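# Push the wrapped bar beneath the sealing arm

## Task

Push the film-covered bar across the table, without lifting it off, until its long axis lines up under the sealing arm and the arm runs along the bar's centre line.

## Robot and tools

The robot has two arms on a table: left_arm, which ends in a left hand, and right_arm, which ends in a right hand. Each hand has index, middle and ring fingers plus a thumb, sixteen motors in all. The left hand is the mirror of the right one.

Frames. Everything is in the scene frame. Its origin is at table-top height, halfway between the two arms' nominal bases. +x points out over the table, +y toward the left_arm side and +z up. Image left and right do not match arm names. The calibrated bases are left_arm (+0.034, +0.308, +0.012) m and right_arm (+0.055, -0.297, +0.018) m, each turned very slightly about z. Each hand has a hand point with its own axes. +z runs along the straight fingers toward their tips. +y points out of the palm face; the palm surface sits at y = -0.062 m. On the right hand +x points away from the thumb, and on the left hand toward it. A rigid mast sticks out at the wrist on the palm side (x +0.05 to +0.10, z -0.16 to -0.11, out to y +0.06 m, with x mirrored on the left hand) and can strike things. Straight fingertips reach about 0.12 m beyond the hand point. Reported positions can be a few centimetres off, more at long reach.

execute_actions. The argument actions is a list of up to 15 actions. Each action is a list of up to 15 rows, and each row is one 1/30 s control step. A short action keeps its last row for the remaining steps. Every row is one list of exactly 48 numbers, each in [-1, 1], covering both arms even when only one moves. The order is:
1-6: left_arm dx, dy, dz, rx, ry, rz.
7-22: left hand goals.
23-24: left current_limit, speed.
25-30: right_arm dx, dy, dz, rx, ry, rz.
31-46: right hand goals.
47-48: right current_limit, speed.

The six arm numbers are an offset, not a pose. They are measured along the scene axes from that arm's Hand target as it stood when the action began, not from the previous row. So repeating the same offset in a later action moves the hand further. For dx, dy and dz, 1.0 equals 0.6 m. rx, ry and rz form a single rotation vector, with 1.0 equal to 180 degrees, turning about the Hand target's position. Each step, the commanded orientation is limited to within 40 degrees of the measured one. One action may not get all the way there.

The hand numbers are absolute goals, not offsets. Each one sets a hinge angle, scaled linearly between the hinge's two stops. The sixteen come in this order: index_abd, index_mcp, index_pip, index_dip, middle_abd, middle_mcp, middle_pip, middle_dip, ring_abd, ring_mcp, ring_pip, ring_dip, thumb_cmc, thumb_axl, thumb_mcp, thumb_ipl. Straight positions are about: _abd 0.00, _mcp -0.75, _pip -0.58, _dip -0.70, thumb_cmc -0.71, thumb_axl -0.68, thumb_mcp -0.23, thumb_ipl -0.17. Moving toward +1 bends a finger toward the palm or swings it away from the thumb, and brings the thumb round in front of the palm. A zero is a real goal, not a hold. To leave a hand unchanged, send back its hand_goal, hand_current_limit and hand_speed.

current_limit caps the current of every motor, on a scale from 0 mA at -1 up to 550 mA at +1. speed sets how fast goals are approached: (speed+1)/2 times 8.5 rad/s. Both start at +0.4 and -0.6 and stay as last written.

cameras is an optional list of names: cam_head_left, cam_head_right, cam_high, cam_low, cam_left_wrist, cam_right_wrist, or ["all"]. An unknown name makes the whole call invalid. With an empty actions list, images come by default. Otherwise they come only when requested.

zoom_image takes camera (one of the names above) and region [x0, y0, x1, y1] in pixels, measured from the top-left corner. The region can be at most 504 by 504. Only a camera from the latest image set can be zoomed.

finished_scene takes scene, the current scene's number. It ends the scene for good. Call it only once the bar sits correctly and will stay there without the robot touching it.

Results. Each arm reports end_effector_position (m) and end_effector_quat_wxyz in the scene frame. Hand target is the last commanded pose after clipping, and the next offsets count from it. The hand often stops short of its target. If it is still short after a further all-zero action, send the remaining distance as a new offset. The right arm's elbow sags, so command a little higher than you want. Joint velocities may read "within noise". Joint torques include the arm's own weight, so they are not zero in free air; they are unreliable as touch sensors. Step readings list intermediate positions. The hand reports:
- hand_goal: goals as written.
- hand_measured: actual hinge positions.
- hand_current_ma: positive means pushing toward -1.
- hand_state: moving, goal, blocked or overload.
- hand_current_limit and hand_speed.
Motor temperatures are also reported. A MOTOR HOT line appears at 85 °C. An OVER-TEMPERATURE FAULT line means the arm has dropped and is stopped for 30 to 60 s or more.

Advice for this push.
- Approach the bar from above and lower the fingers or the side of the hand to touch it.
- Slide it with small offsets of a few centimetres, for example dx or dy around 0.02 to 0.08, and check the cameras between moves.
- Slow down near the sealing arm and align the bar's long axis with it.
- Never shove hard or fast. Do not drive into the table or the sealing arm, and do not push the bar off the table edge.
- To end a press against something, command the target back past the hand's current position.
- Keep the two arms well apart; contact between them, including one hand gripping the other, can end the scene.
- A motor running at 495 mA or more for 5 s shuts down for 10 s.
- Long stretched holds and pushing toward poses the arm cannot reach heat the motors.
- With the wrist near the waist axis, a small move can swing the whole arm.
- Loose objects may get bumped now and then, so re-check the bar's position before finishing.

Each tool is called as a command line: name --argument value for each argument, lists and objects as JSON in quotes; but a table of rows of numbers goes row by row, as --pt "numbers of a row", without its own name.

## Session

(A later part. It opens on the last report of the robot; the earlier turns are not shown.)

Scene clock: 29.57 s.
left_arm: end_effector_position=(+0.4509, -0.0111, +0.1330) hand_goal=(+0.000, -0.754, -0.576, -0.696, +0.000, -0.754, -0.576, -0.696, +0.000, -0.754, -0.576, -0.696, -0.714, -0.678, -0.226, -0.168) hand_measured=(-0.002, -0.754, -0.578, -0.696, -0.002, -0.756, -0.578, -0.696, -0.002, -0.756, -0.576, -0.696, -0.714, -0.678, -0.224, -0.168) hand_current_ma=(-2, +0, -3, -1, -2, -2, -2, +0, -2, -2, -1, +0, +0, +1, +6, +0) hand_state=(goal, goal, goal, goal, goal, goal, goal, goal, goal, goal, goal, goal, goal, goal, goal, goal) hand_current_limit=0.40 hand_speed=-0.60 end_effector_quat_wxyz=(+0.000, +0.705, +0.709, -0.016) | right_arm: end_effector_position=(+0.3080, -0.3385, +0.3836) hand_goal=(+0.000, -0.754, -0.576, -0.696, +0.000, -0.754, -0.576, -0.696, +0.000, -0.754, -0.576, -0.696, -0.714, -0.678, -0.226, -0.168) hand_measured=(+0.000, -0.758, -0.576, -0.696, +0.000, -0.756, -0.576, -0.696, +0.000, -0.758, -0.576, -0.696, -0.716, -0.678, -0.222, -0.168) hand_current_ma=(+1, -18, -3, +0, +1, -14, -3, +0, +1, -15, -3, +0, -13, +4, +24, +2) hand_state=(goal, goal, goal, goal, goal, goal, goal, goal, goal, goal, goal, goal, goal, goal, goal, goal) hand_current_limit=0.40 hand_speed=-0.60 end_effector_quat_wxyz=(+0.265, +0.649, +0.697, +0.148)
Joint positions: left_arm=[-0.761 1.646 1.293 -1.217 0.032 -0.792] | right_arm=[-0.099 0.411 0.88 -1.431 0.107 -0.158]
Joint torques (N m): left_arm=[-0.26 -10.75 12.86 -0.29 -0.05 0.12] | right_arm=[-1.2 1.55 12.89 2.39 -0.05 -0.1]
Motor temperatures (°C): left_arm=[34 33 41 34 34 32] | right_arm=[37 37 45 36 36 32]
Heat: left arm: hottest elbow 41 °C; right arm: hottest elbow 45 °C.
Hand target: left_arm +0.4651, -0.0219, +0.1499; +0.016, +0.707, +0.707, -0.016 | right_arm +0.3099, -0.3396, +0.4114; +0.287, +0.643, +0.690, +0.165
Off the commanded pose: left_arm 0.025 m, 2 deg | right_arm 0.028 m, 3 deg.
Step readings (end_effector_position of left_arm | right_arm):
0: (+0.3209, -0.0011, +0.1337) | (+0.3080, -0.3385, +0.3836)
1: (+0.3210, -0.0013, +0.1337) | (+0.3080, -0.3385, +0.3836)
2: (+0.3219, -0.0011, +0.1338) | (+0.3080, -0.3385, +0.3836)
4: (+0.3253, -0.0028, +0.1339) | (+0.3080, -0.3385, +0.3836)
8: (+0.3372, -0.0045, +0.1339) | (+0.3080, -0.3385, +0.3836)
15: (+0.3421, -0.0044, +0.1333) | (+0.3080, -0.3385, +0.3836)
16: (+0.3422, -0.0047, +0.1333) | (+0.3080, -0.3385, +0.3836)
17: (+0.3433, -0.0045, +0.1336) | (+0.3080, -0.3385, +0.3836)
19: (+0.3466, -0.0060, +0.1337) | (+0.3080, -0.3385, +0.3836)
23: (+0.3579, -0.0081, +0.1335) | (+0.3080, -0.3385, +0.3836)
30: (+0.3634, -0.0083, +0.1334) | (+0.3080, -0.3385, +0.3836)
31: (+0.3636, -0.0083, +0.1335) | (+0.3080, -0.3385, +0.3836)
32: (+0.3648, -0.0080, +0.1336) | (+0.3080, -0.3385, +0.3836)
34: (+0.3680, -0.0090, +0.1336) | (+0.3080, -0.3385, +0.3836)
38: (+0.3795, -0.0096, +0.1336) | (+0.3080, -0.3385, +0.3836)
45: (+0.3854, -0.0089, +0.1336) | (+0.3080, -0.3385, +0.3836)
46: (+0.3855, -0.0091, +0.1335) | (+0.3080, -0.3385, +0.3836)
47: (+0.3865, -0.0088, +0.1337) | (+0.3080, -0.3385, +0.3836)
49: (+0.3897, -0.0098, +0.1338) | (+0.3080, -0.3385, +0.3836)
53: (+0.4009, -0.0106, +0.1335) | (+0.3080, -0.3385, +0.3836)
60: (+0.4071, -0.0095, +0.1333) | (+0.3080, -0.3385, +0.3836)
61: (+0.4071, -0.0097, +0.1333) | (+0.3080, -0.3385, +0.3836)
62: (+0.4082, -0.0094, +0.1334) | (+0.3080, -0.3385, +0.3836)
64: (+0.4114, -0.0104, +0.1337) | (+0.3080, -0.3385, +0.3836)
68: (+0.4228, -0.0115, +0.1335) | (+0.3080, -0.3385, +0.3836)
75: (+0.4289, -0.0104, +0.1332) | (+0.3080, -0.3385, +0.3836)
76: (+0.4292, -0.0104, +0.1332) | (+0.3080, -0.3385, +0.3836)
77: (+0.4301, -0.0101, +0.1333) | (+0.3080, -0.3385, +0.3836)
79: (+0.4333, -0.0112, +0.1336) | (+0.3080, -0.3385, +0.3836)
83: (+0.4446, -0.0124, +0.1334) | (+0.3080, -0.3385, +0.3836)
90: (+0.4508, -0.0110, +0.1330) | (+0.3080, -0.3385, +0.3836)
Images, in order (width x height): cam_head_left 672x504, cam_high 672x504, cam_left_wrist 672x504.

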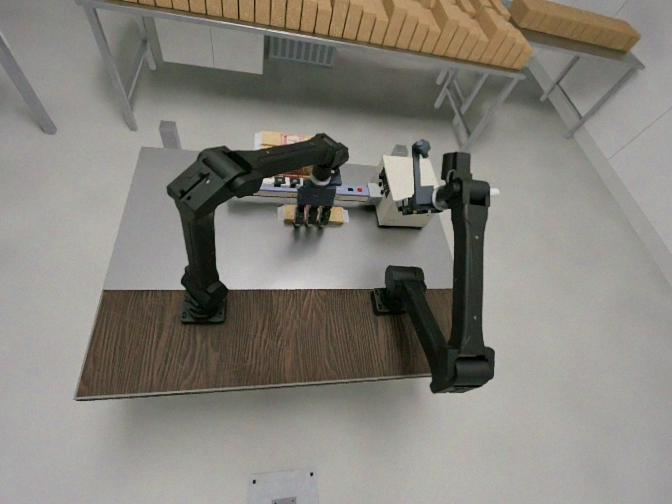

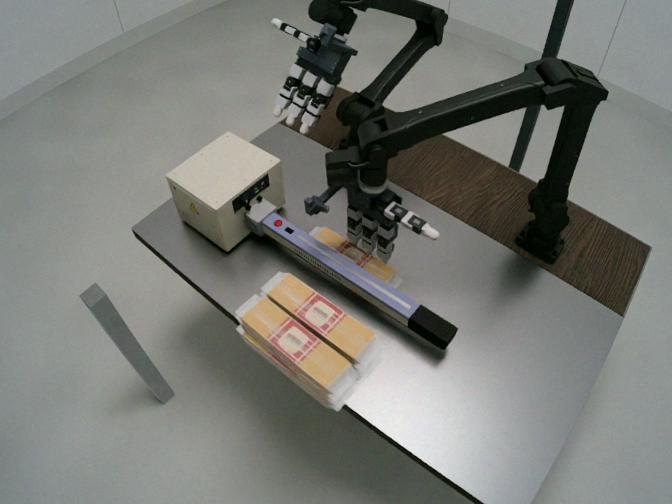

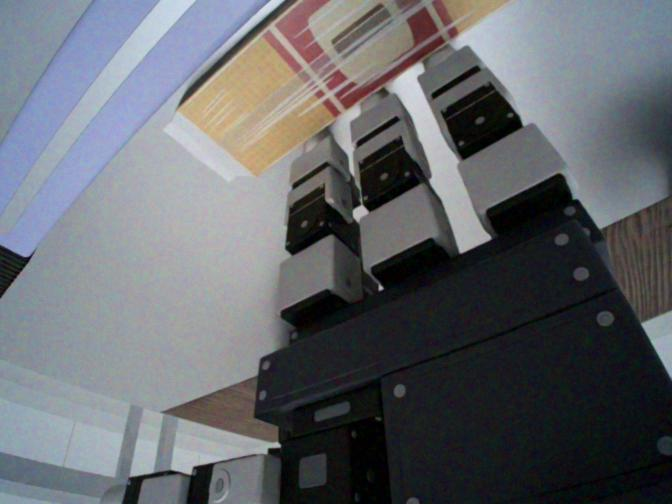

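execute_actions --actions '[[[0.037,0,0,0,0,0,0,-0.754,-0.576,-0.696,0,-0.754,-0.576,-0.696,0,-0.754,-0.576,-0.696,-0.714,-0.678,-0.226,-0.168,0.4,-0.6,0,0,0,0,0,0,0,-0.754,-0.576,-0.696,0,-0.754,-0.576,-0.696,0,-0.754,-0.576,-0.696,-0.714,-0.678,-0.226,-0.168,0.4,-0.6]],[[0.037,0,0,0,0,0,0,-0.754,-0.576,-0.696,0,-0.754,-0.576,-0.696,0,-0.754,-0.576,-0.696,-0.714,-0.678,-0.226,-0.168,0.4,-0.6,0,0,0,0,0,0,0,-0.754,-0.576,-0.696,0,-0.754,-0.576,-0.696,0,-0.754,-0.576,-0.696,-0.714,-0.678,-0.226,-0.168,0.4,-0.6]],[[0.03,0,0,0,0,0,0,-0.754,-0.576,-0.696,0,-0.754,-0.576,-0.696,0,-0.754,-0.576,-0.696,-0.714,-0.678,-0.226,-0.168,0.4,-0.6,0,0,0,0,0,0,0,-0.754,-0.576,-0.696,0,-0.754,-0.576,-0.696,0,-0.754,-0.576,-0.696,-0.714,-0.678,-0.226,-0.168,0.4,-0.6]],[[0.018,0,0,0,0,0,0,-0.754,-0.576,-0.696,0,-0.754,-0.576,-0.696,0,-0.754,-0.576,-0.696,-0.714,-0.678,-0.226,-0.168,0.4,-0.6,0,0,0,0,0,0,0,-0.754,-0.576,-0.696,0,-0.754,-0.576,-0.696,0,-0.754,-0.576,-0.696,-0.714,-0.678,-0.226,-0.168,0.4,-0.6]]]' --cameras '["cam_high","cam_head_left","cam_head_right"]'

zoom_image --camera "cam_high" --region '[305, 250, 355, 300]'

zoom_image --camera "cam_head_left" --region '[260, 180, 360, 230]'

zoom_image --camera "cam_high" --region '[270, 210, 400, 330]'

Scene clock: 33.70 s.
left_arm: end_effector_position=(+0.5223, -0.0145, +0.1329) hand_goal=(+0.000, -0.754, -0.576, -0.696, +0.000, -0.754, -0.576, -0.696, +0.000, -0.754, -0.576, -0.696, -0.714, -0.678, -0.226, -0.168) hand_measured=(-0.002, -0.754, -0.578, -0.696, -0.002, -0.756, -0.578, -0.696, -0.002, -0.756, -0.576, -0.696, -0.714, -0.678, -0.224, -0.168) hand_current_ma=(-2, -1, -3, -1, -2, -1, -2, +0, -1, -2, -1, +0, +0, +1, +6, +0) hand_state=(goal, goal, goal, goal, goal, goal, goal, goal, goal, goal, goal, goal, goal, goal, goal, goal) hand_current_limit=0.40 hand_speed=-0.60 end_effector_quat_wxyz=(+0.000, +0.707, +0.707, -0.017) | right_arm: end_effector_position=(+0.3080, -0.3385, +0.3836) hand_goal=(+0.000, -0.754, -0.576, -0.696, +0.000, -0.754, -0.576, -0.696, +0.000, -0.754, -0.576, -0.696, -0.714, -0.678, -0.226, -0.168) hand_measured=(+0.000, -0.758, -0.576, -0.696, +0.000, -0.756, -0.576, -0.696, +0.000, -0.758, -0.576, -0.696, -0.716, -0.678, -0.222, -0.168) hand_current_ma=(+1, -18, -3, +0, +1, -14, -3, +0, +1, -15, -3, +0, -13, +4, +24, +2) hand_state=(goal, goal, goal, goal, goal, goal, goal, goal, goal, goal, goal, goal, goal, goal, goal, goal) hand_current_limit=0.40 hand_speed=-0.60 end_effector_quat_wxyz=(+0.265, +0.649, +0.697, +0.148)
Joint positions: left_arm=[-0.669 1.782 1.475 -1.268 0.035 -0.696] | right_arm=[-0.099 0.411 0.88 -1.431 0.107 -0.158]
Joint torques (N m): left_arm=[0.03 -12.57 12.97 -0.18 -0.03 0.1] | right_arm=[-1.61 0.73 13.18 2.37 -0.05 -0.12]
Heat: left arm: hottest elbow 42 °C; right arm: hottest elbow 46 °C.
Hand target: left_arm +0.5382, -0.0218, +0.1498; +0.016, +0.707, +0.707, -0.016 | right_arm +0.3099, -0.3396, +0.4114; +0.287, +0.643, +0.690, +0.165
Off the commanded pose: left_arm 0.024 m, 2 deg | right_arm 0.028 m, 3 deg.
Step readings (end_effector_position of left_arm | right_arm):
0: (+0.4509, -0.0111, +0.1330) | (+0.3080, -0.3385, +0.3836)
1: (+0.4509, -0.0112, +0.1329) | (+0.3080, -0.3385, +0.3836)
2: (+0.4520, -0.0107, +0.1331) | (+0.3080, -0.3385, +0.3836)
4: (+0.4551, -0.0119, +0.1335) | (+0.3080, -0.3385, +0.3836)
8: (+0.4666, -0.0135, +0.1333) | (+0.3080, -0.3385, +0.3836)
15: (+0.4727, -0.0117, +0.1326) | (+0.3080, -0.3385, +0.3836)
16: (+0.4730, -0.0120, +0.1329) | (+0.3080, -0.3385, +0.3836)
17: (+0.4740, -0.0117, +0.1331) | (+0.3080, -0.3385, +0.3836)
19: (+0.4771, -0.0126, +0.1335) | (+0.3080, -0.3385, +0.3836)
23: (+0.4886, -0.0143, +0.1333) | (+0.3080, -0.3385, +0.3836)
30: (+0.4947, -0.0123, +0.1326) | (+0.3080, -0.3385, +0.3836)
31: (+0.4948, -0.0125, +0.1327) | (+0.3080, -0.3385, +0.3836)
32: (+0.4958, -0.0123, +0.1330) | (+0.3080, -0.3385, +0.3836)
34: (+0.4984, -0.0133, +0.1337) | (+0.3080, -0.3385, +0.3836)
38: (+0.5074, -0.0149, +0.1334) | (+0.3080, -0.3385, +0.3836)
45: (+0.5121, -0.0139, +0.1326) | (+0.3080, -0.3385, +0.3836)
46: (+0.5120, -0.0139, +0.1327) | (+0.3080, -0.3385, +0.3836)
47: (+0.5128, -0.0135, +0.1329) | (+0.3080, -0.3385, +0.3836)
49: (+0.5144, -0.0141, +0.1334) | (+0.3080, -0.3385, +0.3836)
53: (+0.5195, -0.0150, +0.1330) | (+0.3080, -0.3385, +0.3836)
60: (+0.5222, -0.0144, +0.1328) | (+0.3080, -0.3385, +0.3836)
Images, in order (width x height): cam_head_left 672x504, cam_head_right 672x504, cam_high 672x504.

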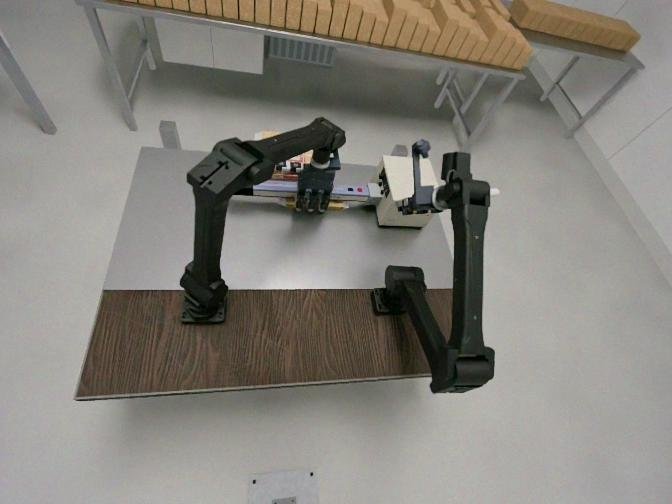

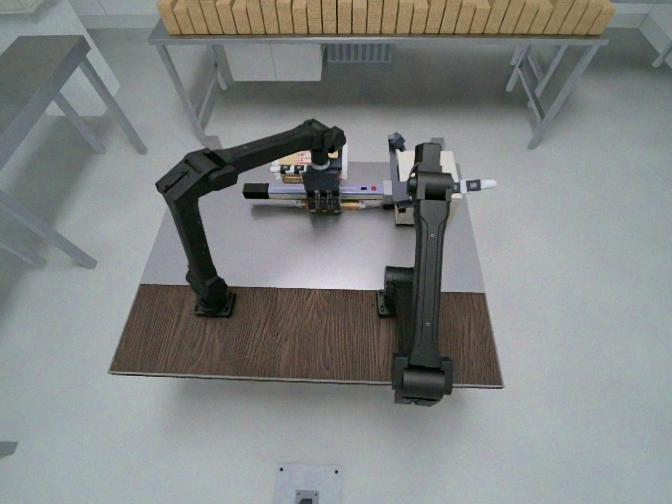

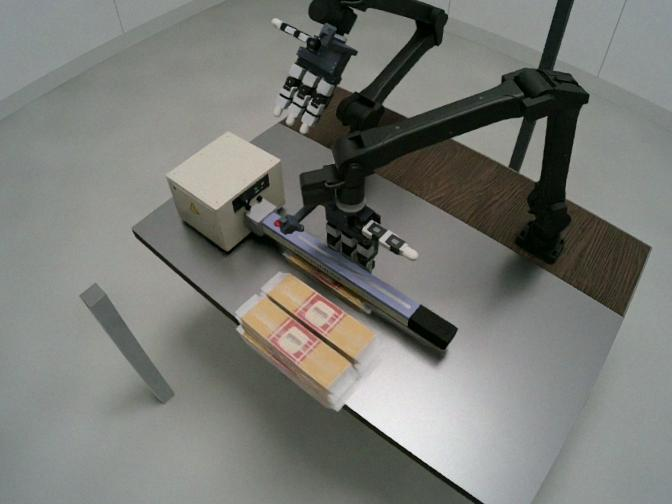

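Scaled by 10.080 from the camera's 672x504 image, which has a finer 960x720 frame.

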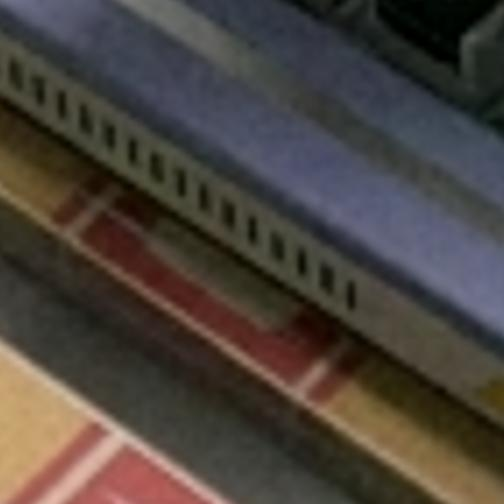

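Scaled by 5.040 from the camera's 672x504 image, which has a finer 960x720 frame.

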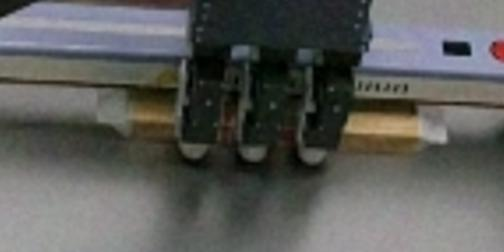

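Scaled by 3.877 from the camera's 672x504 image, which has a finer 960x720 frame.

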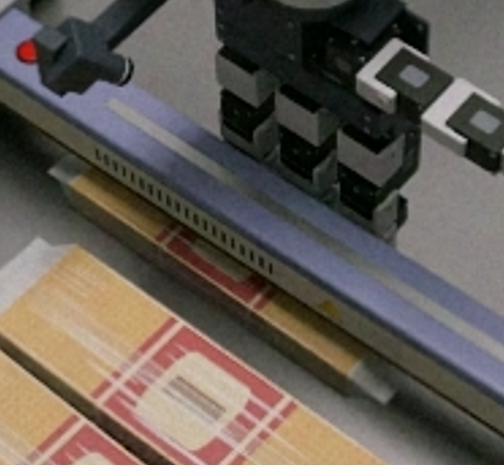

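execute_actions --actions '[[[0.0097,0,0,0,0,0,0,-0.754,-0.576,-0.696,0,-0.754,-0.576,-0.696,0,-0.754,-0.576,-0.696,-0.714,-0.678,-0.226,-0.168,0.4,-0.6,0,0,0,0,0,0,0,-0.754,-0.576,-0.696,0,-0.754,-0.576,-0.696,0,-0.754,-0.576,-0.696,-0.714,-0.678,-0.226,-0.168,0.4,-0.6]]]' --cameras '["cam_high","cam_head_left"]'

zoom_image --camera "cam_high" --region '[305, 250, 355, 300]'

zoom_image --camera "cam_head_left" --region '[270, 180, 320, 220]'

zoom_image --camera "cam_head_left" --region '[315, 180, 365, 220]'

Scene clock: 36.67 s.
left_arm: end_effector_position=(+0.5276, -0.0150, +0.1329) hand_goal=(+0.000, -0.754, -0.576, -0.696, +0.000, -0.754, -0.576, -0.696, +0.000, -0.754, -0.576, -0.696, -0.714, -0.678, -0.226, -0.168) hand_measured=(-0.002, -0.754, -0.578, -0.696, -0.002, -0.756, -0.578, -0.696, -0.002, -0.756, -0.576, -0.696, -0.714, -0.678, -0.224, -0.168) hand_current_ma=(-2, -1, -3, -1, -2, -1, -2, +0, -1, -2, -1, +0, +0, +1, +6, +0) hand_state=(goal, goal, goal, goal, goal, goal, goal, goal, goal, goal, goal, goal, goal, goal, goal, goal) hand_current_limit=0.40 hand_speed=-0.60 end_effector_quat_wxyz=(-0.001, +0.707, +0.707, -0.017) | right_arm: end_effector_position=(+0.3080, -0.3385, +0.3836) hand_goal=(+0.000, -0.754, -0.576, -0.696, +0.000, -0.754, -0.576, -0.696, +0.000, -0.754, -0.576, -0.696, -0.714, -0.678, -0.226, -0.168) hand_measured=(+0.000, -0.758, -0.576, -0.696, +0.000, -0.756, -0.576, -0.696, +0.000, -0.758, -0.576, -0.696, -0.716, -0.678, -0.222, -0.168) hand_current_ma=(+1, -18, -3, +0, +1, -14, -3, +0, +1, -15, -3, +0, -13, +4, +24, +2) hand_state=(goal, goal, goal, goal, goal, goal, goal, goal, goal, goal, goal, goal, goal, goal, goal, goal) hand_current_limit=0.40 hand_speed=-0.60 end_effector_quat_wxyz=(+0.265, +0.649, +0.697, +0.148)
Joint positions: left_arm=[-0.663 1.793 1.491 -1.273 0.035 -0.689] | right_arm=[-0.099 0.411 0.88 -1.431 0.107 -0.158]
Joint torques (N m): left_arm=[0.21 -12.69 13.12 -0.21 -0.02 0.09] | right_arm=[-1.49 1.38 13.16 2.33 -0.04 -0.1]
Heat: left arm: hottest elbow 43 °C; right arm: hottest elbow 46 °C.
Hand target: left_arm +0.5440, -0.0219, +0.1499; +0.016, +0.707, +0.707, -0.016 | right_arm +0.3099, -0.3396, +0.4114; +0.287, +0.643, +0.690, +0.165
Off the commanded pose: left_arm 0.025 m, 2 deg | right_arm 0.028 m, 3 deg.
Step readings (end_effector_position of left_arm | right_arm):
0: (+0.5223, -0.0145, +0.1329) | (+0.3080, -0.3385, +0.3836)
1: (+0.5223, -0.0145, +0.1327) | (+0.3080, -0.3385, +0.3836)
2: (+0.5225, -0.0148, +0.1330) | (+0.3080, -0.3385, +0.3836)
4: (+0.5233, -0.0149, +0.1329) | (+0.3080, -0.3385, +0.3836)
8: (+0.5259, -0.0152, +0.1327) | (+0.3080, -0.3385, +0.3836)
15: (+0.5275, -0.0150, +0.1329) | (+0.3080, -0.3385, +0.3836)
Images, in order (width x height): cam_head_left 672x504, cam_high 672x504.

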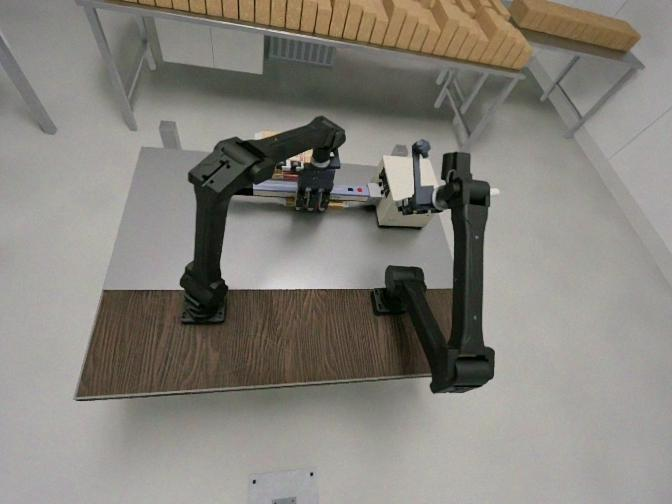

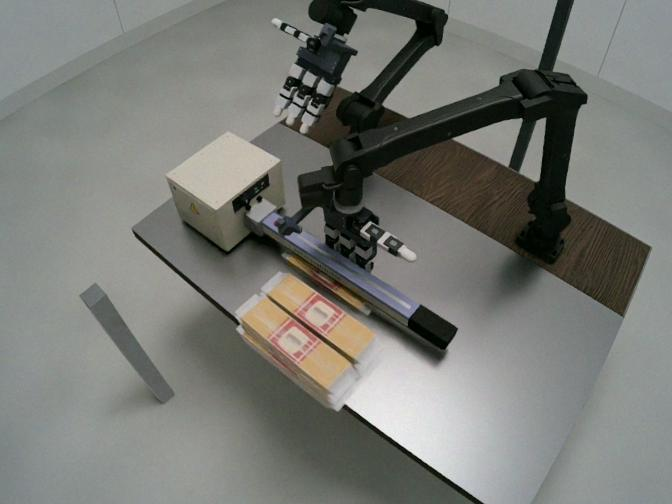

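Scaled by 10.080 from the camera's 672x504 image, which has a finer 960x720 frame.

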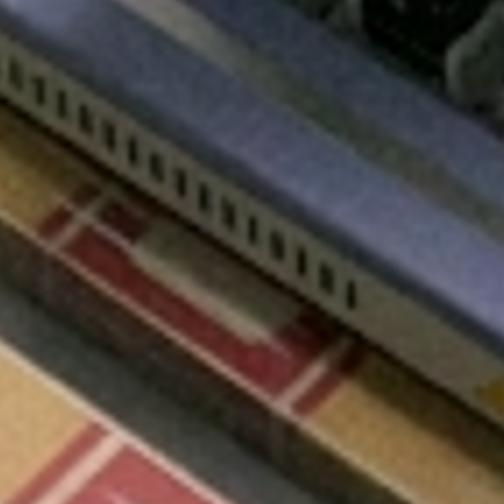

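Scaled by 10.080 from the camera's 672x504 image, which has a finer 960x720 frame.

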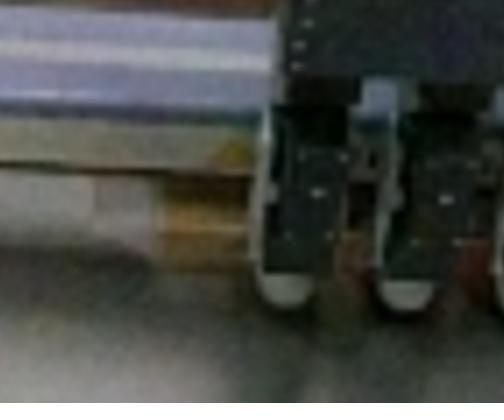

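Scaled by 10.080 from the camera's 672x504 image, which has a finer 960x720 frame.

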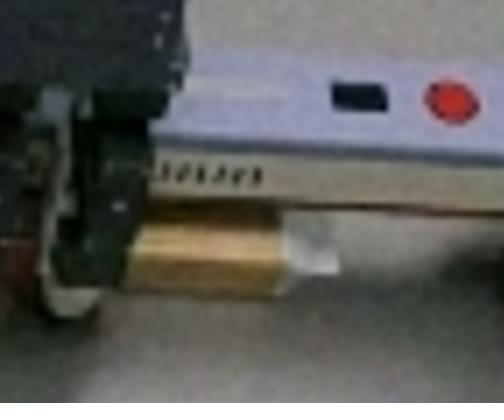

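zoom_image --camera "cam_high" --region '[280, 235, 330, 285]'

zoom_image --camera "cam_high" --region '[330, 270, 380, 320]'

Scaled by 10.080 from the camera's 672x504 image, which has a finer 960x720 frame.

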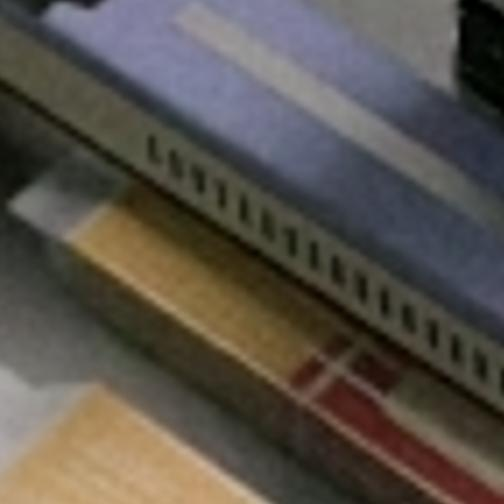

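Scaled by 10.080 from the camera's 672x504 image, which has a finer 960x720 frame.

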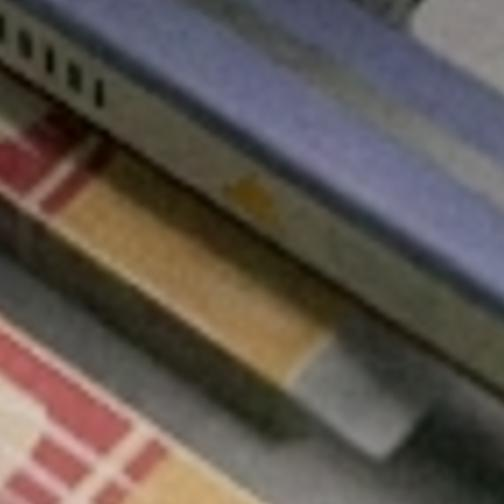

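execute_actions --actions '[[[-0.045,0,0,0,0,0,0,-0.754,-0.576,-0.696,0,-0.754,-0.576,-0.696,0,-0.754,-0.576,-0.696,-0.714,-0.678,-0.226,-0.168,0.4,-0.6,0,0,0,0,0,0,0,-0.754,-0.576,-0.696,0,-0.754,-0.576,-0.696,0,-0.754,-0.576,-0.696,-0.714,-0.678,-0.226,-0.168,0.4,-0.6]],[[-0.07,0.01,0.02,0,0,0,0,-0.754,-0.576,-0.696,0,-0.754,-0.576,-0.696,0,-0.754,-0.576,-0.696,-0.714,-0.678,-0.226,-0.168,0.4,-0.6,0,0,0,0,0,0,0,-0.754,-0.576,-0.696,0,-0.754,-0.576,-0.696,0,-0.754,-0.576,-0.696,-0.714,-0.678,-0.226,-0.168,0.4,-0.6]],[[-0.07,0.05,0.05,0,0,0,0,-0.754,-0.576,-0.696,0,-0.754,-0.576,-0.696,0,-0.754,-0.576,-0.696,-0.714,-0.678,-0.226,-0.168,0.4,-0.6,0,0,0,0,0,0,0,-0.754,-0.576,-0.696,0,-0.754,-0.576,-0.696,0,-0.754,-0.576,-0.696,-0.714,-0.678,-0.226,-0.168,0.4,-0.6]]]' --cameras '["cam_high","cam_head_left"]'

zoom_image --camera "cam_high" --region '[270, 210, 400, 330]'

Scene clock: 44.20 s.
left_arm: end_effector_position=(+0.4362, +0.0150, +0.1885) hand_goal=(+0.000, -0.754, -0.576, -0.696, +0.000, -0.754, -0.576, -0.696, +0.000, -0.754, -0.576, -0.696, -0.714, -0.678, -0.226, -0.168) hand_measured=(-0.002, -0.752, -0.578, -0.696, -0.002, -0.752, -0.578, -0.696, -0.002, -0.752, -0.576, -0.696, -0.714, -0.678, -0.222, -0.168) hand_current_ma=(-1, +2, -2, -1, -1, +3, -1, +0, -1, +2, -1, +0, +0, +1, +6, +0) hand_state=(goal, goal, goal, goal, goal, goal, goal, goal, goal, goal, goal, goal, goal, goal, goal, goal) hand_current_limit=0.40 hand_speed=-0.60 end_effector_quat_wxyz=(+0.018, +0.708, +0.706, -0.017) | right_arm: end_effector_position=(+0.3080, -0.3385, +0.3836) hand_goal=(+0.000, -0.754, -0.576, -0.696, +0.000, -0.754, -0.576, -0.696, +0.000, -0.754, -0.576, -0.696, -0.714, -0.678, -0.226, -0.168) hand_measured=(+0.000, -0.758, -0.576, -0.696, +0.000, -0.756, -0.576, -0.696, +0.000, -0.758, -0.576, -0.696, -0.716, -0.678, -0.222, -0.168) hand_current_ma=(+1, -18, -3, +0, +1, -14, -3, +0, +1, -15, -3, +0, -13, +4, +24, +2) hand_state=(goal, goal, goal, goal, goal, goal, goal, goal, goal, goal, goal, goal, goal, goal, goal, goal) hand_current_limit=0.40 hand_speed=-0.60 end_effector_quat_wxyz=(+0.265, +0.649, +0.697, +0.148)
Joint positions: left_arm=[-0.741 1.51 1.278 -1.303 0.034 -0.766] | right_arm=[-0.099 0.411 0.88 -1.431 0.107 -0.158]
Joint torques (N m): left_arm=[-1.44 -10.11 8.96 -0.2 -0.1 -0.09] | right_arm=[-1.9 0.56 13.01 2.24 -0.08 -0.13]
Heat: left arm: hottest elbow 43 °C; right arm: hottest elbow 48 °C.
Hand target: left_arm +0.4330, +0.0141, +0.1917; +0.016, +0.707, +0.707, -0.016 | right_arm +0.3099, -0.3396, +0.4114; +0.287, +0.643, +0.690, +0.165
Off the commanded pose: left_arm 0.005 m, 0 deg | right_arm 0.028 m, 3 deg.
Step readings (end_effector_position of left_arm | right_arm):
0: (+0.5276, -0.0150, +0.1329) | (+0.3080, -0.3385, +0.3836)
1: (+0.5276, -0.0150, +0.1329) | (+0.3080, -0.3385, +0.3836)
2: (+0.5276, -0.0150, +0.1329) | (+0.3080, -0.3385, +0.3836)
4: (+0.5269, -0.0158, +0.1329) | (+0.3080, -0.3385, +0.3836)
8: (+0.5223, -0.0157, +0.1323) | (+0.3080, -0.3385, +0.3836)
15: (+0.5170, -0.0178, +0.1339) | (+0.3080, -0.3385, +0.3836)
16: (+0.5164, -0.0178, +0.1336) | (+0.3080, -0.3385, +0.3836)
17: (+0.5137, -0.0179, +0.1334) | (+0.3080, -0.3385, +0.3836)
19: (+0.5039, -0.0131, +0.1326) | (+0.3080, -0.3385, +0.3836)
23: (+0.4825, -0.0094, +0.1381) | (+0.3080, -0.3385, +0.3836)
30: (+0.4742, -0.0162, +0.1537) | (+0.3080, -0.3385, +0.3836)
31: (+0.4739, -0.0158, +0.1536) | (+0.3080, -0.3385, +0.3836)
32: (+0.4721, -0.0140, +0.1529) | (+0.3080, -0.3385, +0.3836)
34: (+0.4631, -0.0055, +0.1522) | (+0.3080, -0.3385, +0.3836)
38: (+0.4429, +0.0124, +0.1627) | (+0.3080, -0.3385, +0.3836)
45: (+0.4369, +0.0148, +0.1886) | (+0.3080, -0.3385, +0.3836)
Images, in order (width x height): cam_head_left 672x504, cam_high 672x504.

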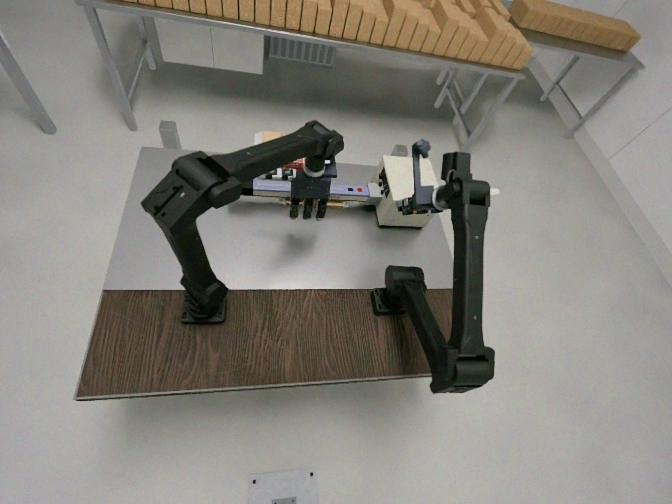

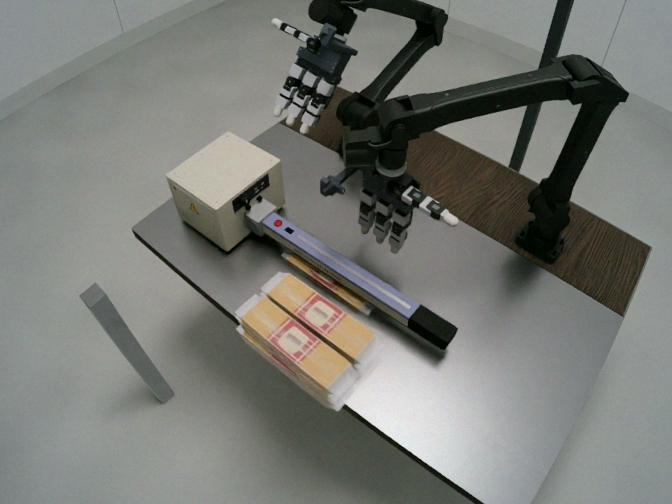

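Scaled by 3.877 from the camera's 672x504 image, which has a finer 960x720 frame.

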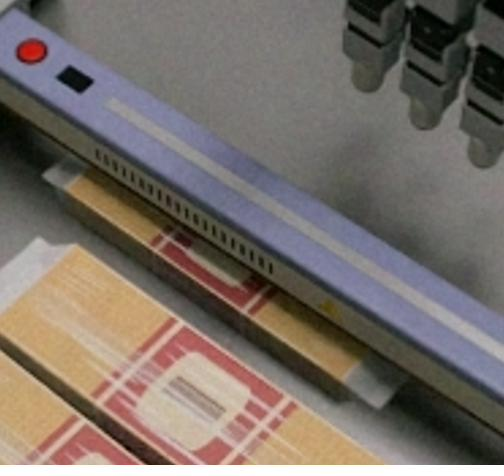

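finished_scene --scene 3

The scene is finished: the task was done.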